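# Open the umbrella until it latches, leave it tilted

## Task

Spread the umbrella open far enough that its latch catches and holds it open. Then leave it lying on the table, supported only by its handle and the rim of its canopy.

## Robot and tools

Robot: two six-joint arms, left_arm and right_arm, each ending in a two-finger parallel gripper with a wrist camera. Calibrated base poses in the scene frame are: left_arm at (-0.011, +0.307, 0) m with quat_wxyz (+1.000, 0, 0, -0.013); right_arm at (+0.020, -0.273, 0) m with quat_wxyz (+0.999, 0, 0, +0.033).

Frames: the scene frame has its origin at table-top height, halfway between the nominal bases. +x points out over the table, +z points up, and left_arm sits on the +y side. Arm names do not match image sides. In the gripper frame the fingers point along +z and close along y. end_effector_position (metres) is the point between the pads, roughly 1 cm short of the fingertips, and end_effector_quat_wxyz gives its orientation. Printed hand positions can be off, more so when the arm reaches far.

Joint order in every row and list, base to hand: waist, shoulder, elbow, wrist pitch, wrist yaw, wrist roll. Stated ranges in rad: waist -2.618 to 3.054, shoulder 0.000 to 3.142, elbow 0.000 to 3.142, wrist pitch -1.571 to 1.571, wrist yaw -1.571 to 1.571, wrist roll -2.094 to 2.094. A joint's true end may differ from these by up to 0.059 rad either way.

Row format, shared by execute_actions and move: one flat list of 14 numbers covering both arms, each in [-1, 1]. The order is six left_arm joint numbers, then the left opening, then six right_arm joint numbers, then the right opening. Both arms are always included. Joint numbers are scaled offsets, not poses. They count from the arm's Joint targets as they stood when the action or move began, not from the previous row. A value of 1.0 equals 1.202 rad at the waist, 1.258 at the shoulder, 1.238 at the elbow, 2.073 at wrist pitch, and 2.022 at wrist yaw and wrist roll. Sending the same offset again moves the joint further. Zeros re-send the current targets. The opening is absolute: +1 is fully open and -1 is shut. A 0 there is a real command, so to leave a gripper unchanged, repeat its current command (see Tool commands).

execute_actions(actions, cameras): actions is a list of actions. Each action is a list of up to 15 rows, and each row lasts one 1/30 s step. If an action has fewer rows, its final row is repeated until 15 steps have run. An action is rejected for both arms if it would push any joint more than 0.059 rad beyond its stated end. A malformed action, or a first action that fails this check, rejects the whole call. An empty list simply reports the state. cameras picks which images come back: omit it, null or ["all"] for every camera, [] for none. An unknown name makes the call invalid.

move(target, speed, blend, opening_speed, blocking, cameras): drives all joints together along paths to the angles the target gives. target is one 14-number row, or a list of up to 15 rows that differ only in joint offsets. Every row in the list counts from the same starting Joint targets. speed is the top rate, in rad/s (0.01 to 2, default 0.5), of the joint with the longest way to go. It can be one number or one per target. blend, in rad, rounds the corners at intermediate targets (default 0). opening_speed, 0.2 or more per second on the -1..+1 scale, ramps the fingers; without it the opening is sent at once. Paths take at least 0.5 s, and anything past 10 s stops short. Moves do not avoid obstacles or the other arm. Faster moves hit harder, and targets set deeper past a contact press harder. With blocking=false the call returns early; you must call wait or stop before issuing new rows or moves. The result ends with a move: line giving the outcome (done, off_target, moving, held, fault), limits=held if steps were withheld, and the worst-off joint per arm beyond 0.035 rad.

wait(seconds 0 to 10) lets time pass while the last commands hold, and returns early if a running move ends. stop() brakes a running move; braking needs some room. zoom_image(camera, region) enlarges [x0, y0, x1, y1] pixels (at most 504 by 504) from the latest image of cam_high, cam_low, cam_left_wrist or cam_right_wrist. All cameras are 896x504. read_manual(section="licences") only returns licence text. finished_scene(scene) ends the current scene, given its number, and cannot be undone. The umbrella must stay latched and correctly placed without the robot holding it.

Motion limits: each step keeps the commanded angle within a set lead of the measured one (0.202 rad waist, 0.258 shoulder, 0.238 elbow, 0.573 wrist pitch, 0.522 wrist yaw and roll). Targets that would put the gripper more than 100 mm from where it is are scaled back. Large offsets can take several actions, and tiny ones may not start a joint.

Results: Joint positions and Joint velocities give six joints per arm (rad, rad/s) plus the pad gap (m; 0.094 when fully open). Joint targets is the base for the next offsets. Tool commands shows the current opening commands. grip_measured reads the finger opening on the command scale. grip_effort_nm is the gripper motor's effort; negative means closing, and it is not a pad force. Joint torques are in joint order, positive toward larger angles; joints 1 to 3 wrap at ±28 N m. "joint sent to its limit" means a joint was clipped at its end. "joint command not followed" means the clearance check altered targets. MOTOR HOT appears from 75 °C. An OVER-TEMPERATURE FAULT folds that arm away for the rest of the scene.

Avoid: letting anything fall off the table, dropping the umbrella or releasing it while its parts are moving, fast impacts, hard or lasting pushes, and contact between the two arms. Also avoid holding an arm stretched out or pressing it toward an unreachable pose, because this heats the motors. To end a push, command the targets back past the measured positions. To release a grip, command an opening well above grip_measured.

Each tool is called after ">>>" as name([rows], argument=value, ...), one row to a line, values as JSON.

## Session

>>> execute_actions(actions=[])

Scene clock: 0.00 s.
left_arm: end_effector_position=(+0.4009, +0.3124, +0.1153) grip_measured=+1.000 grip_effort_nm=n/a end_effector_quat_wxyz=(+0.594, -0.013, +0.802, +0.053) | right_arm: end_effector_position=(+0.4041, -0.2764, +0.0911) grip_measured=+1.000 grip_effort_nm=n/a end_effector_quat_wxyz=(+0.575, +0.048, +0.814, -0.071)
Joint names: [waist, shoulder, elbow, wrist pitch, wrist yaw, wrist roll]
Joint positions: left_arm=[-0.029 1.555 0.428 0.832 -0.154 0.026 0.094] | right_arm=[0.054 1.542 0.327 0.865 0.285 0.038 0.094]
Joint velocities: left_arm=[-0.002 -0.007 -0.002 -0.066 -0.037 -0.007 0] | right_arm=[0.002 -0.007 -0.022 -0.095 0.037 0.007 0]
Joint torques (N m): no reading
Motor temperatures (°C): left_arm=[34 36 40 34 32 32 30] | right_arm=[35 35 35 33 33 34 34]
Heat: left arm: 40 °C; right arm: 35 °C.
Joint targets: left_arm=[-0.029 1.552 0.431 0.824 -0.154 0.026] | right_arm=[0.054 1.537 0.332 0.864 0.287 0.038]
Tool commands: left_gripper/opening=+1.0 right_gripper/opening=+1.0

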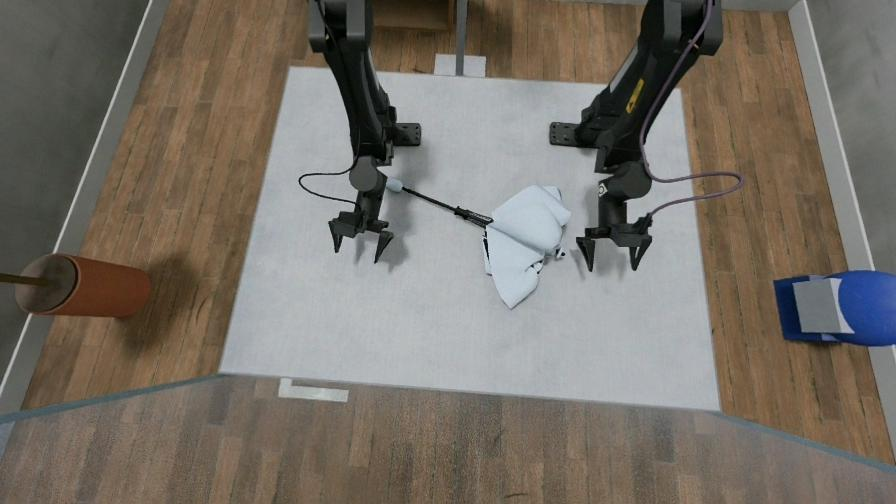

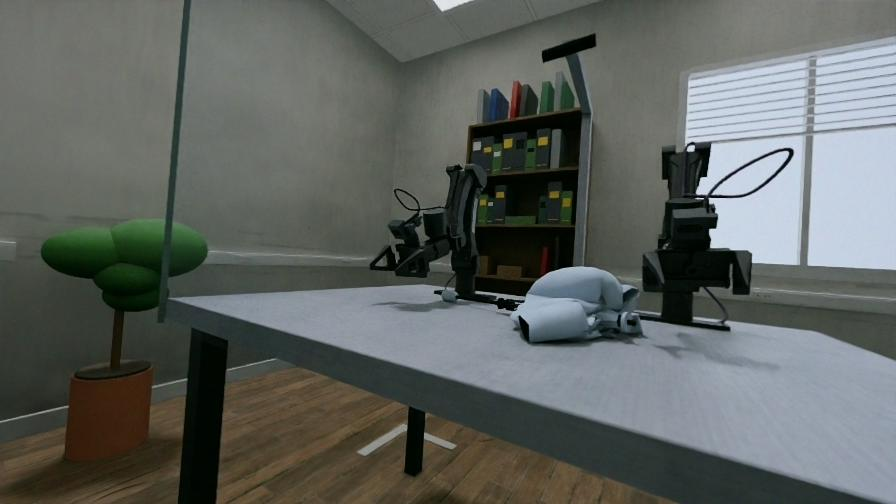

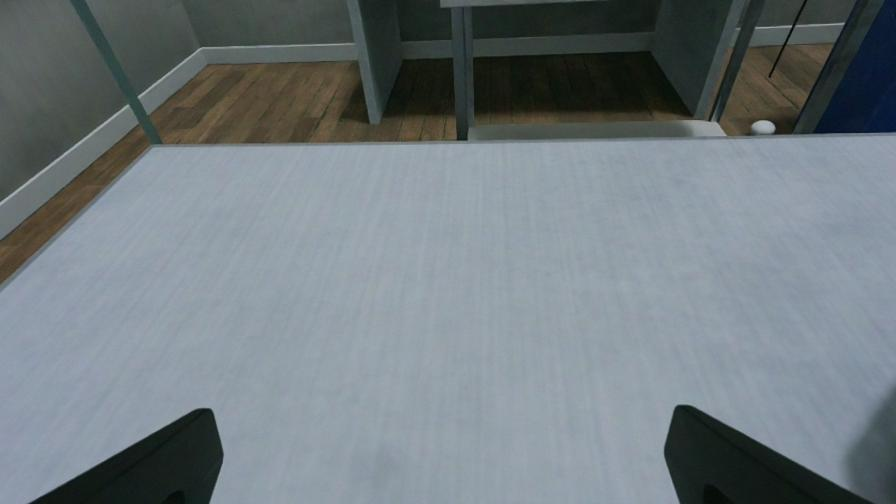

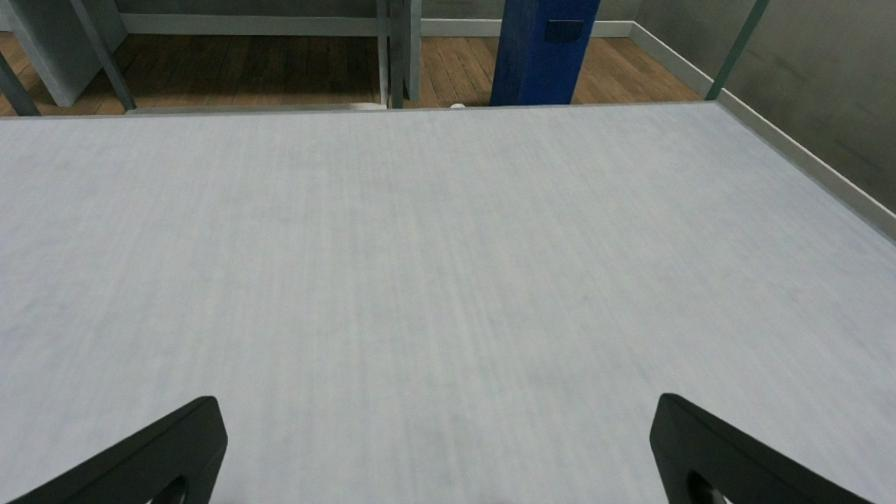

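>>> zoom_image(camera="cam_high", region=[360, 140, 620, 330])

>>> zoom_image(camera="cam_low", region=[400, 220, 740, 380])

Scaled by 1.938 from the camera's 896x504 image, which has a finer 1280x720 frame.

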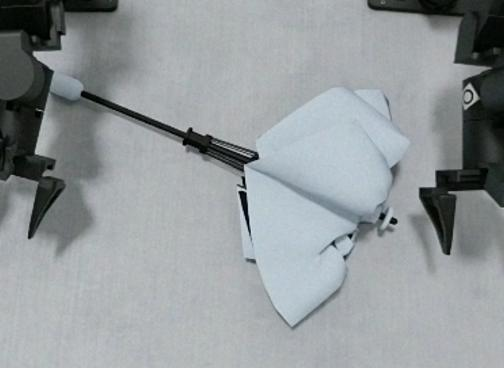

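Scaled by 1.482 from the camera's 896x504 image, which has a finer 1280x720 frame.

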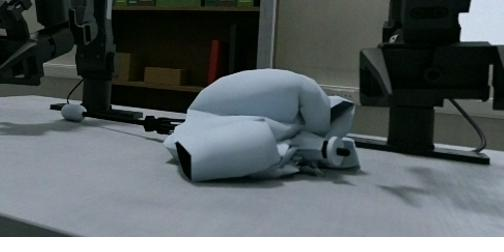

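>>> move([
  [-0.1131,-0.0811,0.5404,-0.5422,0.0366,0.2097,1,0,0,1.0,-0.5,-0.142,-0.019,1],
  [-0.2255,-0.1645,0.6163,-0.9985,0.0762,0.4288,1,0.5754,0,1.0,-0.9985,-0.142,-0.019,1],
], speed=1.0, blend=0.2)

Scene clock: 14.97 s.
left_arm: end_effector_position=(+0.2302, +0.2304, +0.1425) grip_measured=+1.000 grip_effort_nm=-0.002 end_effector_quat_wxyz=(+0.068, +0.565, +0.822, +0.027) | right_arm: end_effector_position=(+0.2606, -0.0195, +0.2112) grip_measured=+1.000 grip_effort_nm=-0.032 end_effector_quat_wxyz=(+0.174, -0.383, +0.904, +0.073)
Joint names: [waist, shoulder, elbow, wrist pitch, wrist yaw, wrist roll]
Joint positions: left_arm=[-0.293 1.362 1.167 -1.231 -0.013 0.888 0.094] | right_arm=[0.746 1.542 1.539 -1.189 0.005 0.01 0.094]
Joint velocities: left_arm=[0.002 -0.012 -0.017 -0.139 -0.007 -0.037 0] | right_arm=[-0.012 -0.002 -0.007 0.022 -0.066 0.037 0]
Joint torques (N m): left_arm=[-0.55 -5.18 8.73 0.68 0.1 0.12] | right_arm=[0.02 -5.96 9.61 0.87 -0.03 -0.09]
Motor temperatures (°C): left_arm=[34 36 41 37 32 32 30] | right_arm=[35 36 36 35 33 34 34]
Heat: left arm: 41 °C; right arm: 36 °C.
Joint targets: left_arm=[-0.300 1.345 1.194 -1.246 0.000 0.893] | right_arm=[0.745 1.537 1.570 -1.206 0.000 0.000]
move: done

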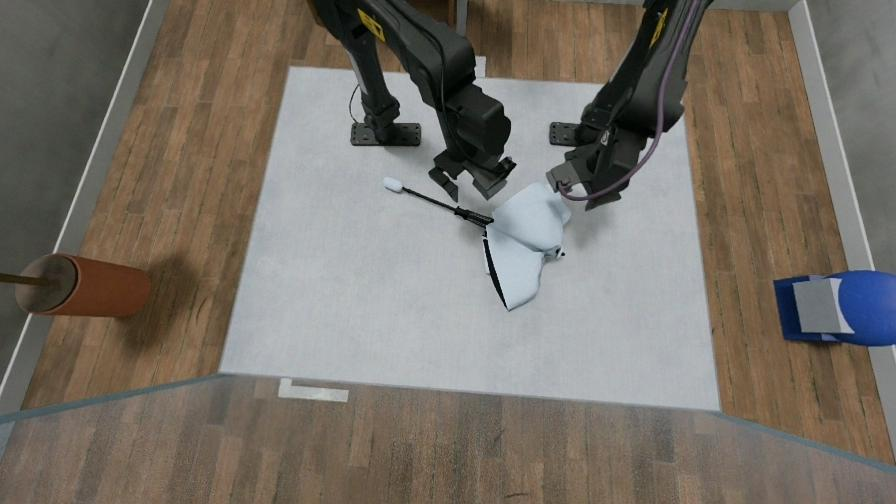

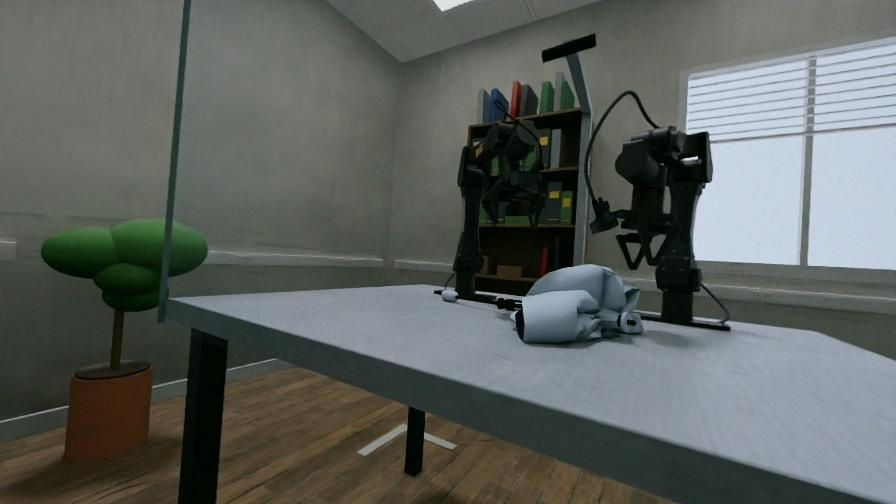

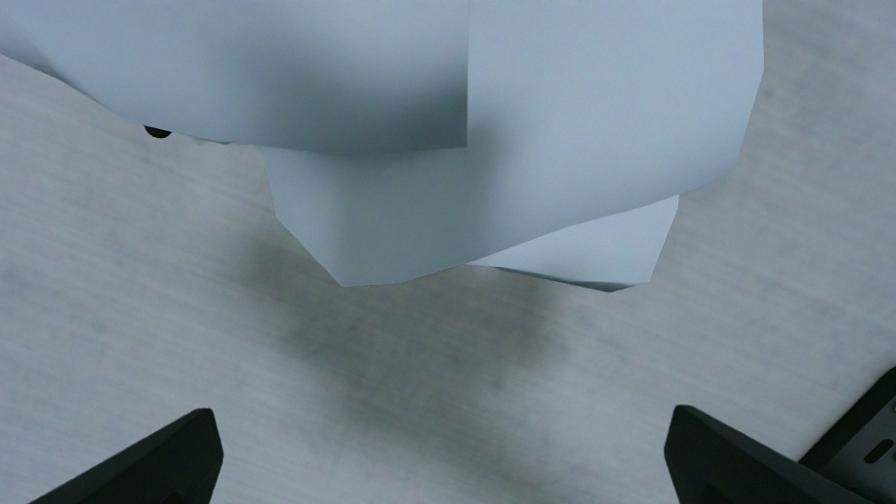

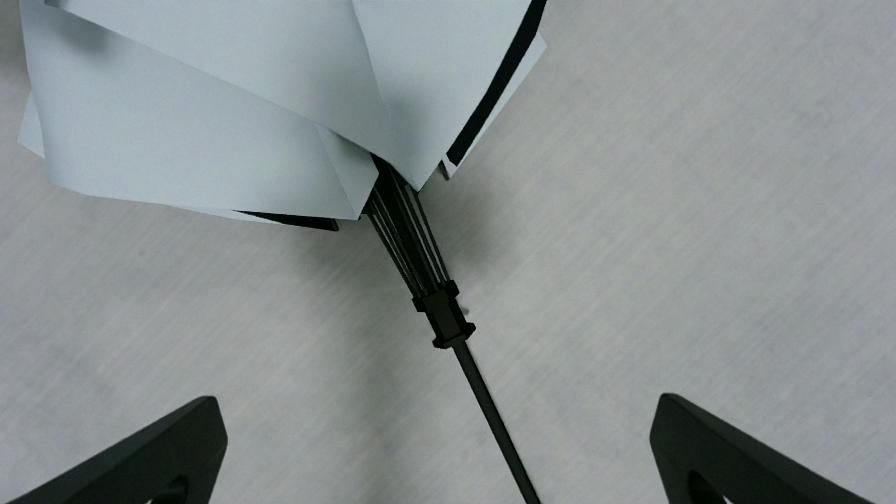

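>>> zoom_image(camera="cam_right_wrist", region=[340, 140, 580, 504])

>>> zoom_image(camera="cam_high", region=[360, 140, 620, 330])

>>> zoom_image(camera="cam_low", region=[420, 230, 720, 370])

Scaled by 1.385 from the camera's 896x504 image, which has a finer 1280x720 frame.

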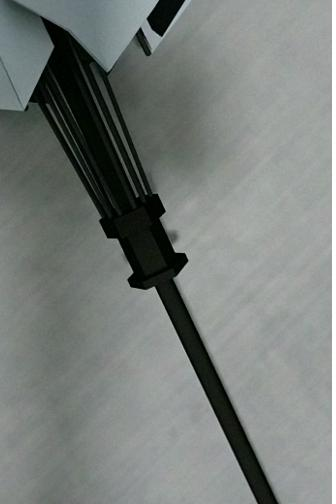

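Scaled by 1.938 from the camera's 896x504 image, which has a finer 1280x720 frame.

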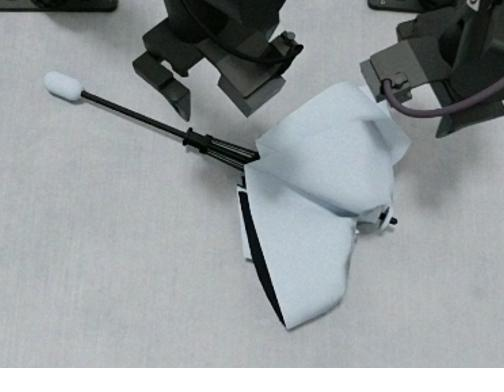

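Scaled by 1.680 from the camera's 896x504 image, which has a finer 1280x720 frame.

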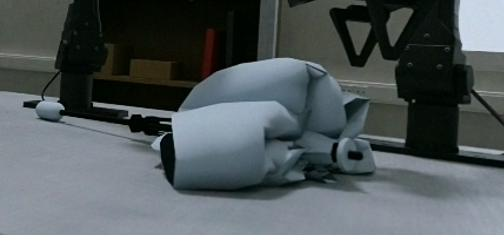

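>>> move(target=[0,0,0,0,0,0,1,-0.277,-0.2385,-0.5258,-0.0227,0,-0.365,1], speed=0.9)

Scene clock: 46.57 s.
left_arm: end_effector_position=(+0.2299, +0.2305, +0.1424) grip_measured=+1.000 grip_effort_nm=-0.007 end_effector_quat_wxyz=(+0.067, +0.566, +0.822, +0.026) | right_arm: end_effector_position=(+0.1889, -0.1842, +0.1010) grip_measured=+1.000 grip_effort_nm=-0.037 end_effector_quat_wxyz=(+0.002, -0.569, +0.822, -0.002)
Joint names: [waist, shoulder, elbow, wrist pitch, wrist yaw, wrist roll]
Joint positions: left_arm=[-0.293 1.362 1.167 -1.232 -0.013 0.888 0.094] | right_arm=[0.418 1.257 0.936 -1.246 0.005 -0.726 0.094]
Joint velocities: left_arm=[0.002 -0.007 -0.007 0.007 -0.066 0.022 0] | right_arm=[-0.007 0.017 0.007 0.037 -0.007 -0.007 0]
Joint torques (N m): left_arm=[-0.57 -5.15 8.73 0.66 0.1 0.1] | right_arm=[-0.54 -4.52 5.03 0.32 -0.02 -0.09]
Motor temperatures (°C): left_arm=[34 36 42 35 32 32 30] | right_arm=[35 36 38 35 33 34 34]
Heat: left arm: 42 °C; right arm: 38 °C.
Joint targets: left_arm=[-0.300 1.345 1.194 -1.246 0.000 0.893] | right_arm=[0.412 1.236 0.919 -1.253 0.001 -0.738]
move: done

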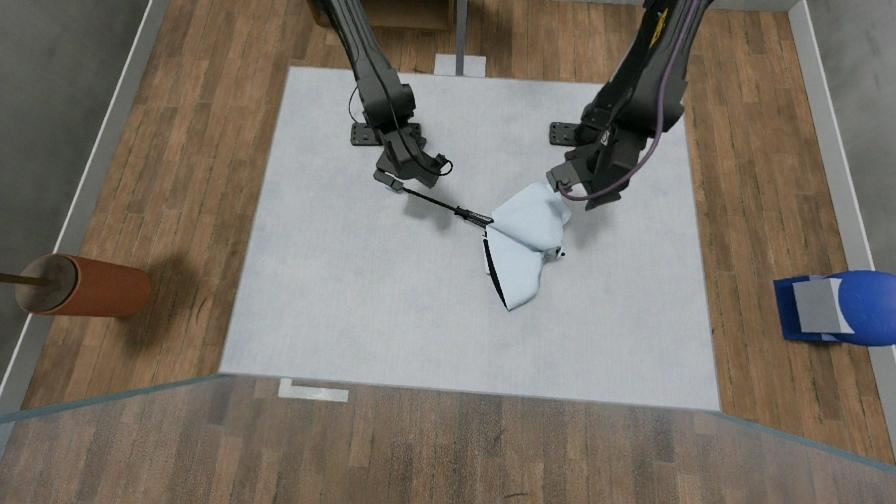

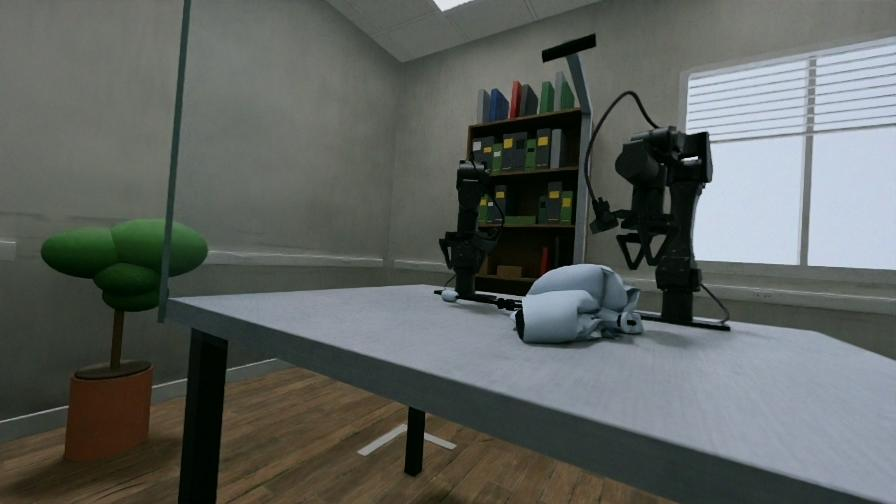

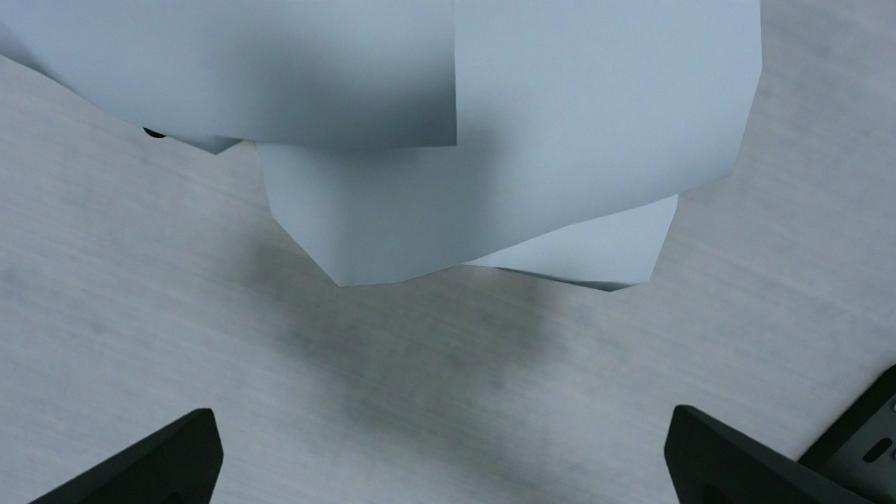

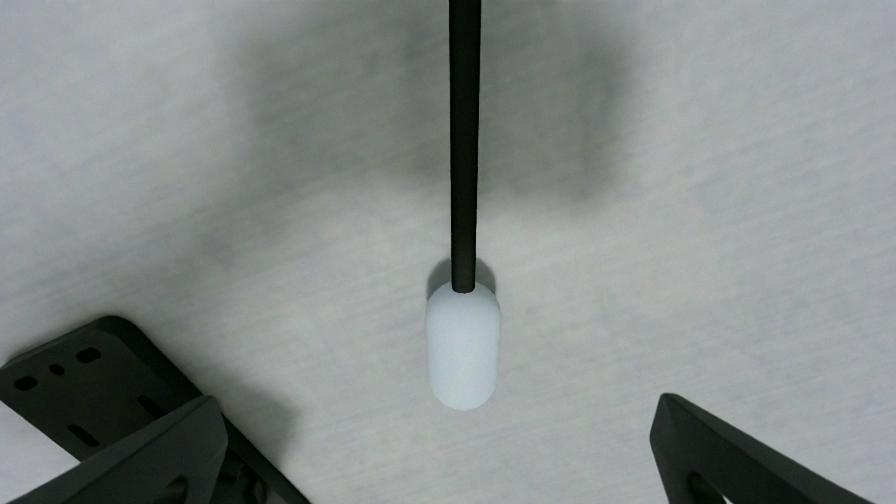

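>>> move(target=[0,0,0,0,0,0,1,0.0138,0.1415,-0.1696,0.1867,0,0.0045,0.1], speed=0.5, cameras=["cam_right_wrist","cam_low"])

Scene clock: 64.03 s.
left_arm: end_effector_position=(+0.2299, +0.2305, +0.1424) grip_measured=+1.000 grip_effort_nm=-0.012 end_effector_quat_wxyz=(+0.067, +0.566, +0.822, +0.026) | right_arm: end_effector_position=(+0.2022, -0.1760, +0.0230) grip_measured=+0.102 grip_effort_nm=-0.149 end_effector_quat_wxyz=(+0.003, -0.572, +0.821, -0.003)
Joint names: [waist, shoulder, elbow, wrist pitch, wrist yaw, wrist roll]
Joint positions: left_arm=[-0.293 1.362 1.167 -1.232 -0.013 0.888 0.094] | right_arm=[0.423 1.406 0.725 -0.884 0.005 -0.727 0.052]
Joint velocities: left_arm=[-0.002 0.012 -0.007 -0.081 -0.051 -0.022 0] | right_arm=[-0.012 0.002 -0.017 -0.007 0.051 0.022 -0.001]
Joint torques (N m): left_arm=[-0.55 -5.18 8.73 0.67 0.1 0.1] | right_arm=[0.59 -3.07 4.6 0.55 -0.03 -0.01]
Motor temperatures (°C): left_arm=[34 37 43 35 32 32 30] | right_arm=[35 36 37 34 33 34 34]
Heat: left arm: 43 °C; right arm: 37 °C.
Joint targets: left_arm=[-0.300 1.345 1.194 -1.246 0.000 0.893] | right_arm=[0.429 1.415 0.709 -0.866 0.001 -0.729]
move: done
Images, in order (width x height): cam_low 896x504, cam_right_wrist 896x504.

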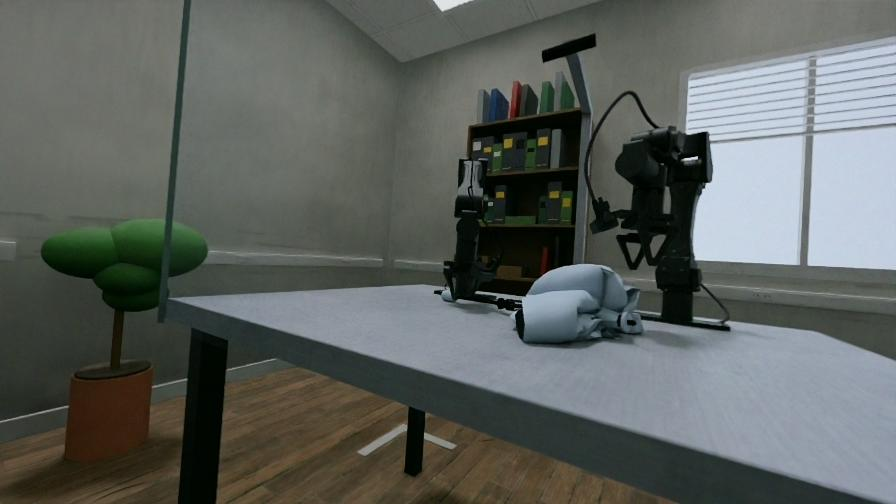

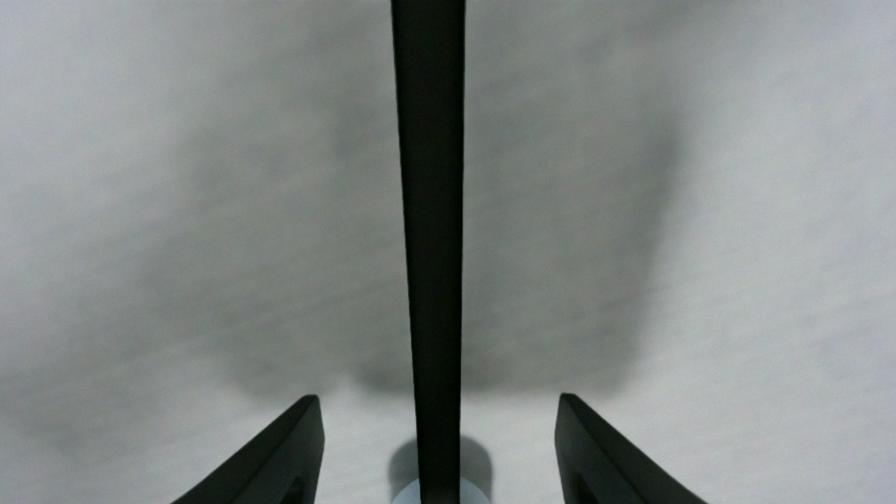

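>>> move(target=[0,0,0,0,0,0,1,0,0.0120,-0.0170,0.0170,0,0,-1], speed=0.5, opening_speed=1.0, cameras=["cam_right_wrist","cam_low"])

Scene clock: 71.70 s.
left_arm: end_effector_position=(+0.2299, +0.2305, +0.1424) grip_measured=+1.000 grip_effort_nm=-0.012 end_effector_quat_wxyz=(+0.067, +0.566, +0.822, +0.026) | right_arm: end_effector_position=(+0.2026, -0.1757, +0.0163) grip_measured=-0.830 grip_effort_nm=-1.053 end_effector_quat_wxyz=(+0.004, -0.572, +0.820, -0.003)
Joint names: [waist, shoulder, elbow, wrist pitch, wrist yaw, wrist roll]
Joint positions: left_arm=[-0.293 1.362 1.167 -1.232 -0.013 0.888 0.094] | right_arm=[0.423 1.419 0.706 -0.849 0.005 -0.728 0.008]
Joint velocities: left_arm=[0.002 -0.002 0.002 0.051 -0.037 -0.037 0] | right_arm=[-0.007 0.012 0.002 -0.037 0.007 -0.037 0]
Joint torques (N m): left_arm=[-0.55 -5.18 8.72 0.66 0.1 0.1] | right_arm=[0.59 -2.93 4.44 0.57 -0.03 0]
Motor temperatures (°C): left_arm=[34 37 43 35 32 32 30] | right_arm=[35 36 37 34 33 34 34]
Heat: left arm: 43 °C; right arm: 37 °C.
Joint targets: left_arm=[-0.300 1.345 1.194 -1.246 0.000 0.893] | right_arm=[0.429 1.430 0.688 -0.831 0.001 -0.729]
move: done
Images, in order (width x height): cam_low 896x504, cam_right_wrist 896x504.

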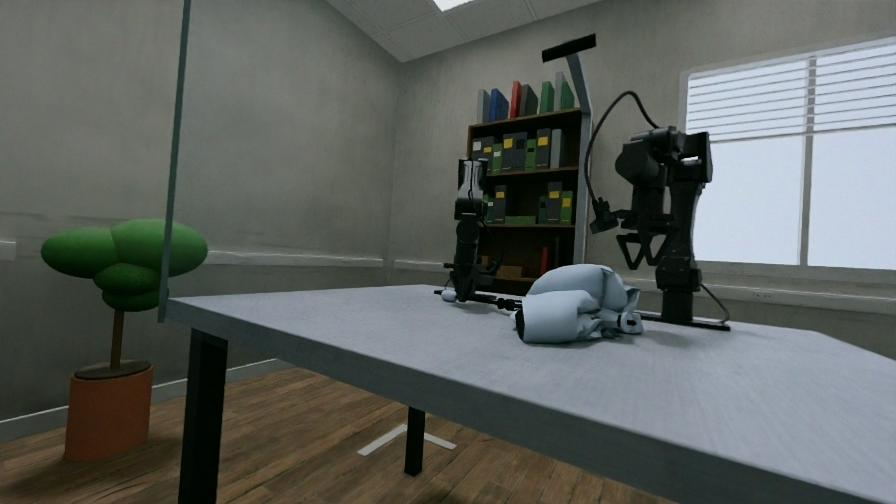

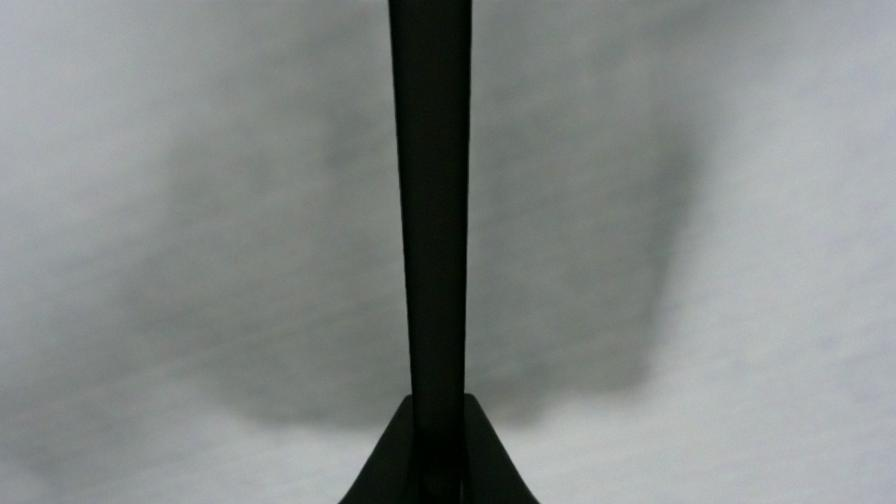

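>>> move([
  [0,0.04,-0.08,0.45,0.09,-0.42,1,0,-0.0509,0.0804,-0.0778,0,0,-1],
  [0,0.0835,-0.1567,0.9387,0.1929,-0.8591,1,0.4077,0.1033,0.2354,-0.0768,0,1.0,-1],
], speed=[0.9,0.7], blend=0.05)

Scene clock: 104.13 s.
left_arm: end_effector_position=(+0.4048, +0.1002, +0.4009) grip_measured=+1.000 grip_effort_nm=-0.012 end_effector_quat_wxyz=(+0.592, -0.006, +0.610, -0.526) | right_arm: end_effector_position=(+0.1491, -0.0699, +0.0438) grip_measured=-0.831 grip_effort_nm=-1.057 end_effector_quat_wxyz=(-0.020, +0.147, +0.989, -0.010)
Joint names: [waist, shoulder, elbow, wrist pitch, wrist yaw, wrist roll]
Joint positions: left_arm=[-0.293 1.436 1.02 0.694 0.384 -0.843 0.094] | right_arm=[0.914 1.55 0.942 -1 -0.028 1.275 0.008]
Joint velocities: left_arm=[-0.002 -0.027 -0.012 -0.007 -0.007 -0.022 0] | right_arm=[-0.012 -0.007 0.012 0.066 -0.022 0.066 0.001]
Joint torques (N m): left_arm=[-0.57 -4.45 6.05 2.26 -0.02 0.01] | right_arm=[0.4 -4.22 9.47 0.39 0.3 0.18]
Motor temperatures (°C): left_arm=[34 36 42 36 32 32 30] | right_arm=[35 36 36 34 33 34 35]
Heat: left arm: 42 °C; right arm: 36 °C.
Joint targets: left_arm=[-0.300 1.450 1.000 0.700 0.390 -0.844] | right_arm=[0.919 1.559 0.980 -0.990 0.000 1.293]
move: off_target (right_arm); right_arm: the elbow is farthest, 0.037 rad from its target

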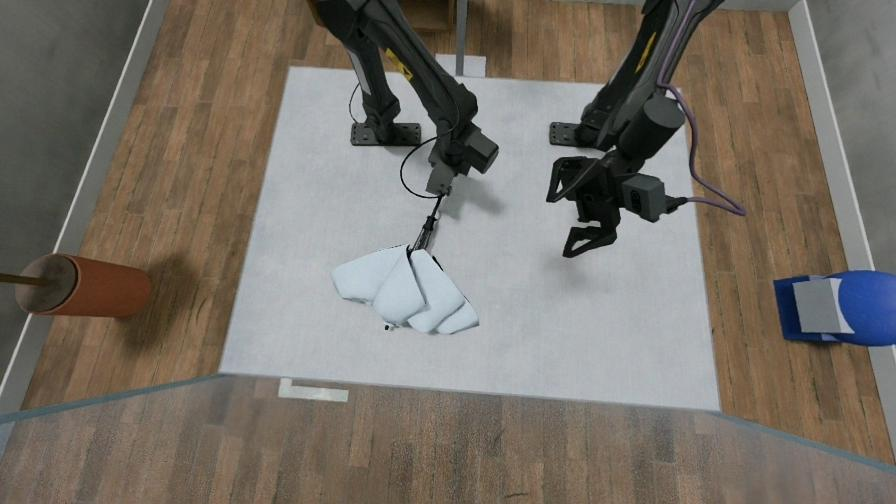

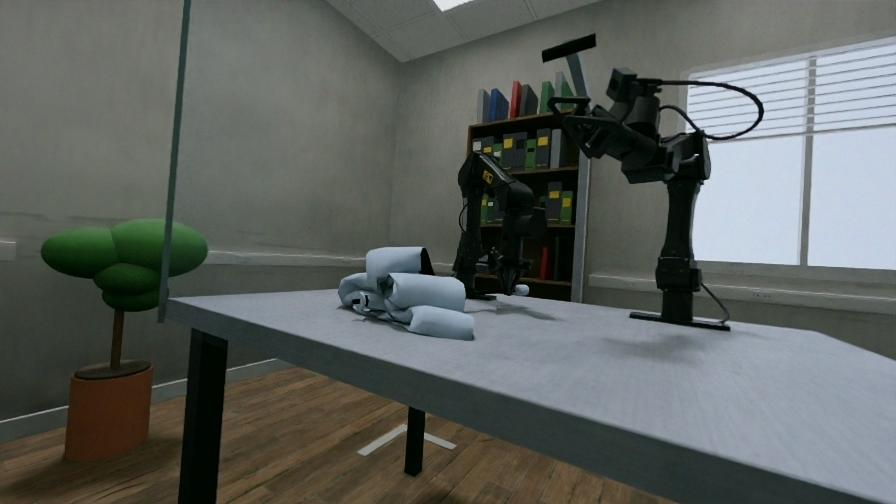

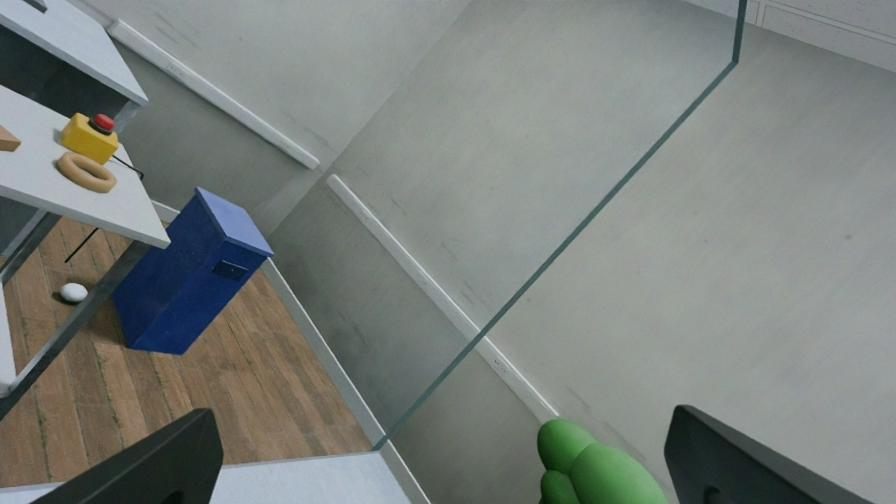

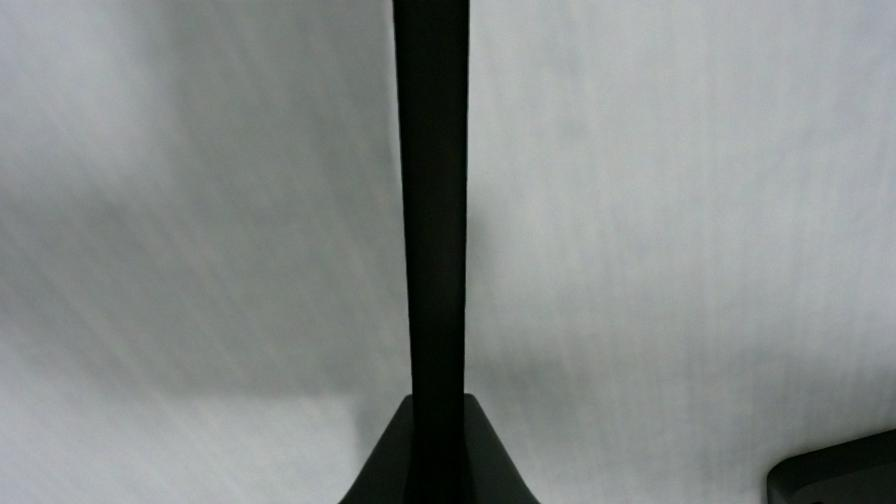

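>>> zoom_image(camera="cam_low", region=[320, 200, 580, 360])

>>> zoom_image(camera="cam_high", region=[310, 150, 530, 350])

Scaled by 1.938 from the camera's 896x504 image, which has a finer 1280x720 frame.

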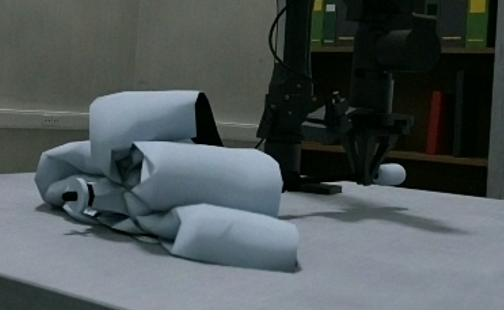

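Scaled by 2.291 from the camera's 896x504 image, which has a finer 1280x720 frame.

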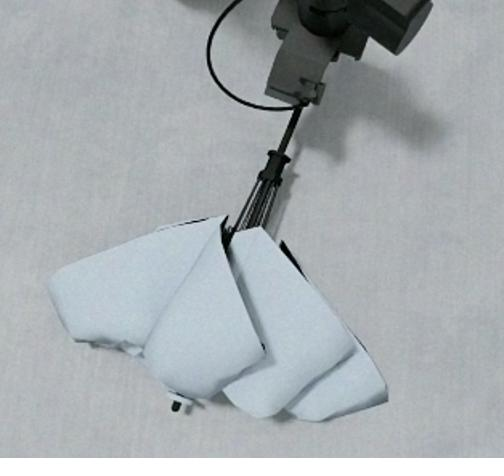

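>>> move(target=[0,0,0,0,0,0,1,0,0.0064,-0.1212,0.0748,0,0,-1], speed=0.3, cameras=["cam_low","cam_right_wrist"])

Scene clock: 122.50 s.
left_arm: end_effector_position=(+0.4047, +0.1001, +0.4012) grip_measured=+1.000 grip_effort_nm=-0.012 end_effector_quat_wxyz=(+0.592, -0.006, +0.610, -0.526) | right_arm: end_effector_position=(+0.1501, -0.0689, +0.0200) grip_measured=-0.831 grip_effort_nm=-1.062 end_effector_quat_wxyz=(-0.011, +0.150, +0.989, +0.008)
Joint names: [waist, shoulder, elbow, wrist pitch, wrist yaw, wrist roll]
Joint positions: left_arm=[-0.293 1.436 1.02 0.696 0.384 -0.843 0.094] | right_arm=[0.914 1.556 0.846 -0.856 -0.026 1.282 0.008]
Joint velocities: left_arm=[0.002 0.007 -0.002 -0.051 0.022 -0.007 0] | right_arm=[-0.002 -0.002 0.017 -0.022 -0.095 -0.037 0.001]
Joint torques (N m): left_arm=[-0.58 -4.44 6.04 2.25 -0.02 0.04] | right_arm=[0.43 -4.04 4.52 0.56 0.29 0.12]
Motor temperatures (°C): left_arm=[34 36 41 38 32 32 30] | right_arm=[35 36 36 33 33 34 36]
Heat: left arm: 41 °C; right arm: 36 °C.
Joint targets: left_arm=[-0.300 1.450 1.000 0.700 0.390 -0.844] | right_arm=[0.919 1.568 0.830 -0.835 0.001 1.293]
move: done
Images, in order (width x height): cam_low 896x504, cam_right_wrist 896x504.

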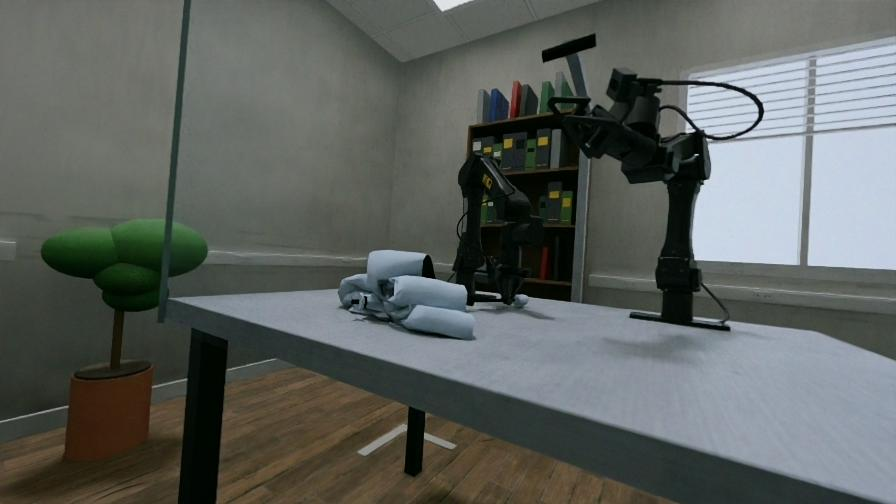

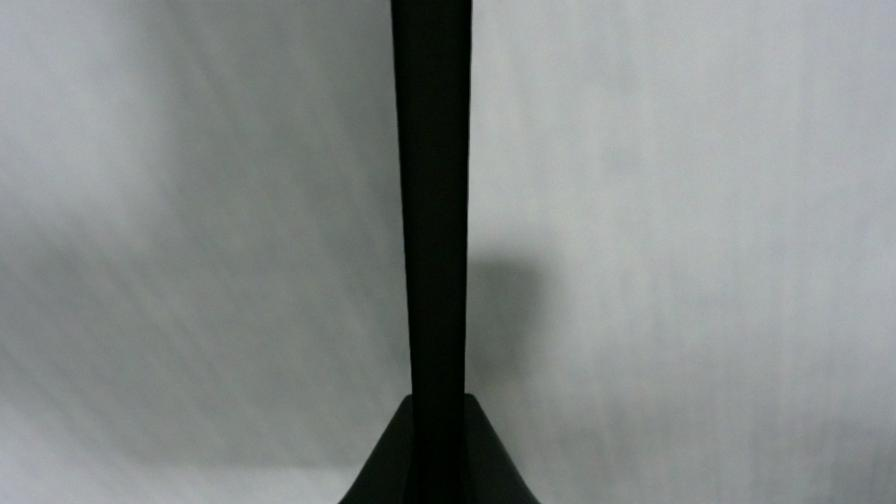

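>>> move(target=[0,0,0,0,0,0,1,0,0.002,-0.004,0.004,0,0,-0.1], speed=0.3, opening_speed=1.5, cameras=["cam_high","cam_right_wrist"])

Scene clock: 125.30 s.
left_arm: end_effector_position=(+0.4047, +0.1001, +0.4012) grip_measured=+1.000 grip_effort_nm=-0.017 end_effector_quat_wxyz=(+0.592, -0.006, +0.610, -0.526) | right_arm: end_effector_position=(+0.1534, -0.0665, +0.0200) grip_measured=-0.102 grip_effort_nm=0.090 end_effector_quat_wxyz=(-0.004, +0.150, +0.989, +0.013)
Joint names: [waist, shoulder, elbow, wrist pitch, wrist yaw, wrist roll]
Joint positions: left_arm=[-0.293 1.436 1.02 0.696 0.384 -0.844 0.094] | right_arm=[0.914 1.556 0.846 -0.841 -0.019 1.283 0.042]
Joint velocities: left_arm=[0.007 0.007 -0.022 -0.007 -0.007 0.007 0] | right_arm=[-0.002 -0.002 -0.002 -0.022 -0.007 0.007 0]
Joint torques (N m): left_arm=[-0.57 -4.45 6.04 2.25 -0.02 0.04] | right_arm=[0.44 -3.86 4.14 0.53 0.19 0.11]
Motor temperatures (°C): left_arm=[34 36 41 39 32 32 30] | right_arm=[35 36 36 33 33 34 35]
Heat: left arm: 41 °C; right arm: 36 °C.
Joint targets: left_arm=[-0.300 1.450 1.000 0.700 0.390 -0.844] | right_arm=[0.919 1.570 0.825 -0.827 0.000 1.293]
move: done
Images, in order (width x height): cam_high 896x504, cam_right_wrist 896x504.

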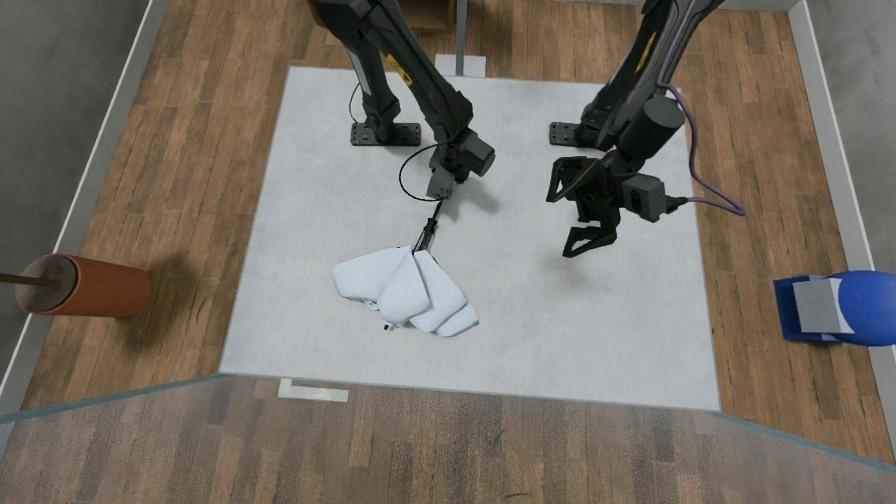

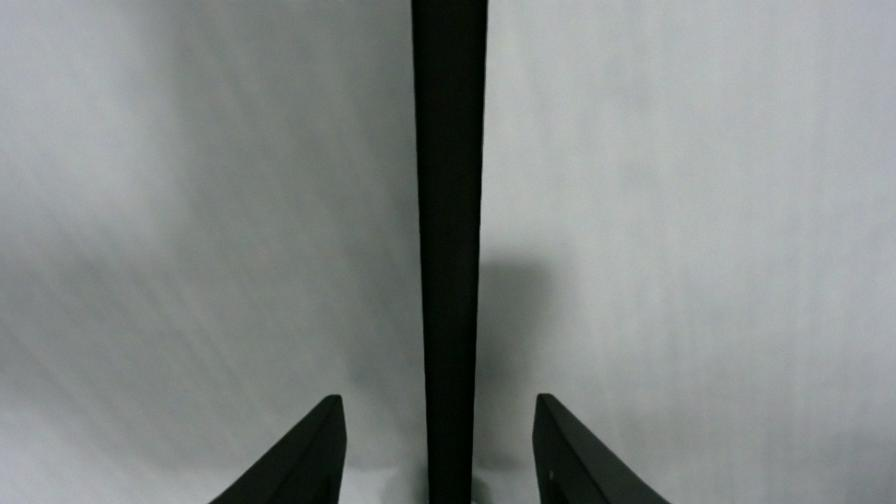

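>>> move([
  [0,0,0,0,0,0,1,0,-0.089,0.2454,-0.1999,0,0,0],
  [0,0,0,0,0,0,1,0.0296,-0.089,0.2454,-0.1999,0,-1.0,0],
], speed=[0.6,1.6], blend=0.05, cameras=["cam_right_wrist"])

Scene clock: 142.77 s.
left_arm: end_effector_position=(+0.4047, +0.1001, +0.4012) grip_measured=+1.000 grip_effort_nm=-0.017 end_effector_quat_wxyz=(+0.592, -0.006, +0.610, -0.526) | right_arm: end_effector_position=(+0.1434, -0.0700, +0.0988) grip_measured=-0.002 grip_effort_nm=0.081 end_effector_quat_wxyz=(+0.016, +0.762, -0.648, -0.002)
Joint names: [waist, shoulder, elbow, wrist pitch, wrist yaw, wrist roll]
Joint positions: left_arm=[-0.293 1.436 1.02 0.696 0.384 -0.844 0.094] | right_arm=[0.949 1.478 1.101 -1.225 -0.008 -0.717 0.047]
Joint velocities: left_arm=[-0.012 0.007 -0.012 0.007 0.037 0.095 0] | right_arm=[-0.002 -0.007 0.012 0.022 -0.037 -0.066 0]
Joint torques (N m): left_arm=[-0.55 -4.44 6.05 2.24 -0.02 0.03] | right_arm=[0.59 -6.19 8.81 0.17 0.1 -0.11]
Motor temperatures (°C): left_arm=[34 36 41 40 32 32 30] | right_arm=[35 36 36 33 33 34 35]
Heat: left arm: 41 °C; right arm: 36 °C.
Joint targets: left_arm=[-0.300 1.450 1.000 0.700 0.390 -0.844] | right_arm=[0.955 1.458 1.129 -1.241 0.000 -0.729]
move: done
Images, in order (width x height): cam_right_wrist 896x504.

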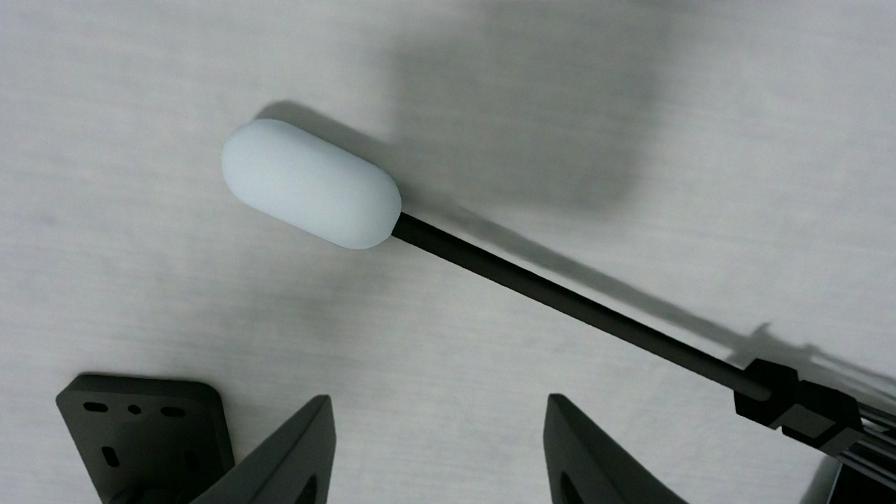

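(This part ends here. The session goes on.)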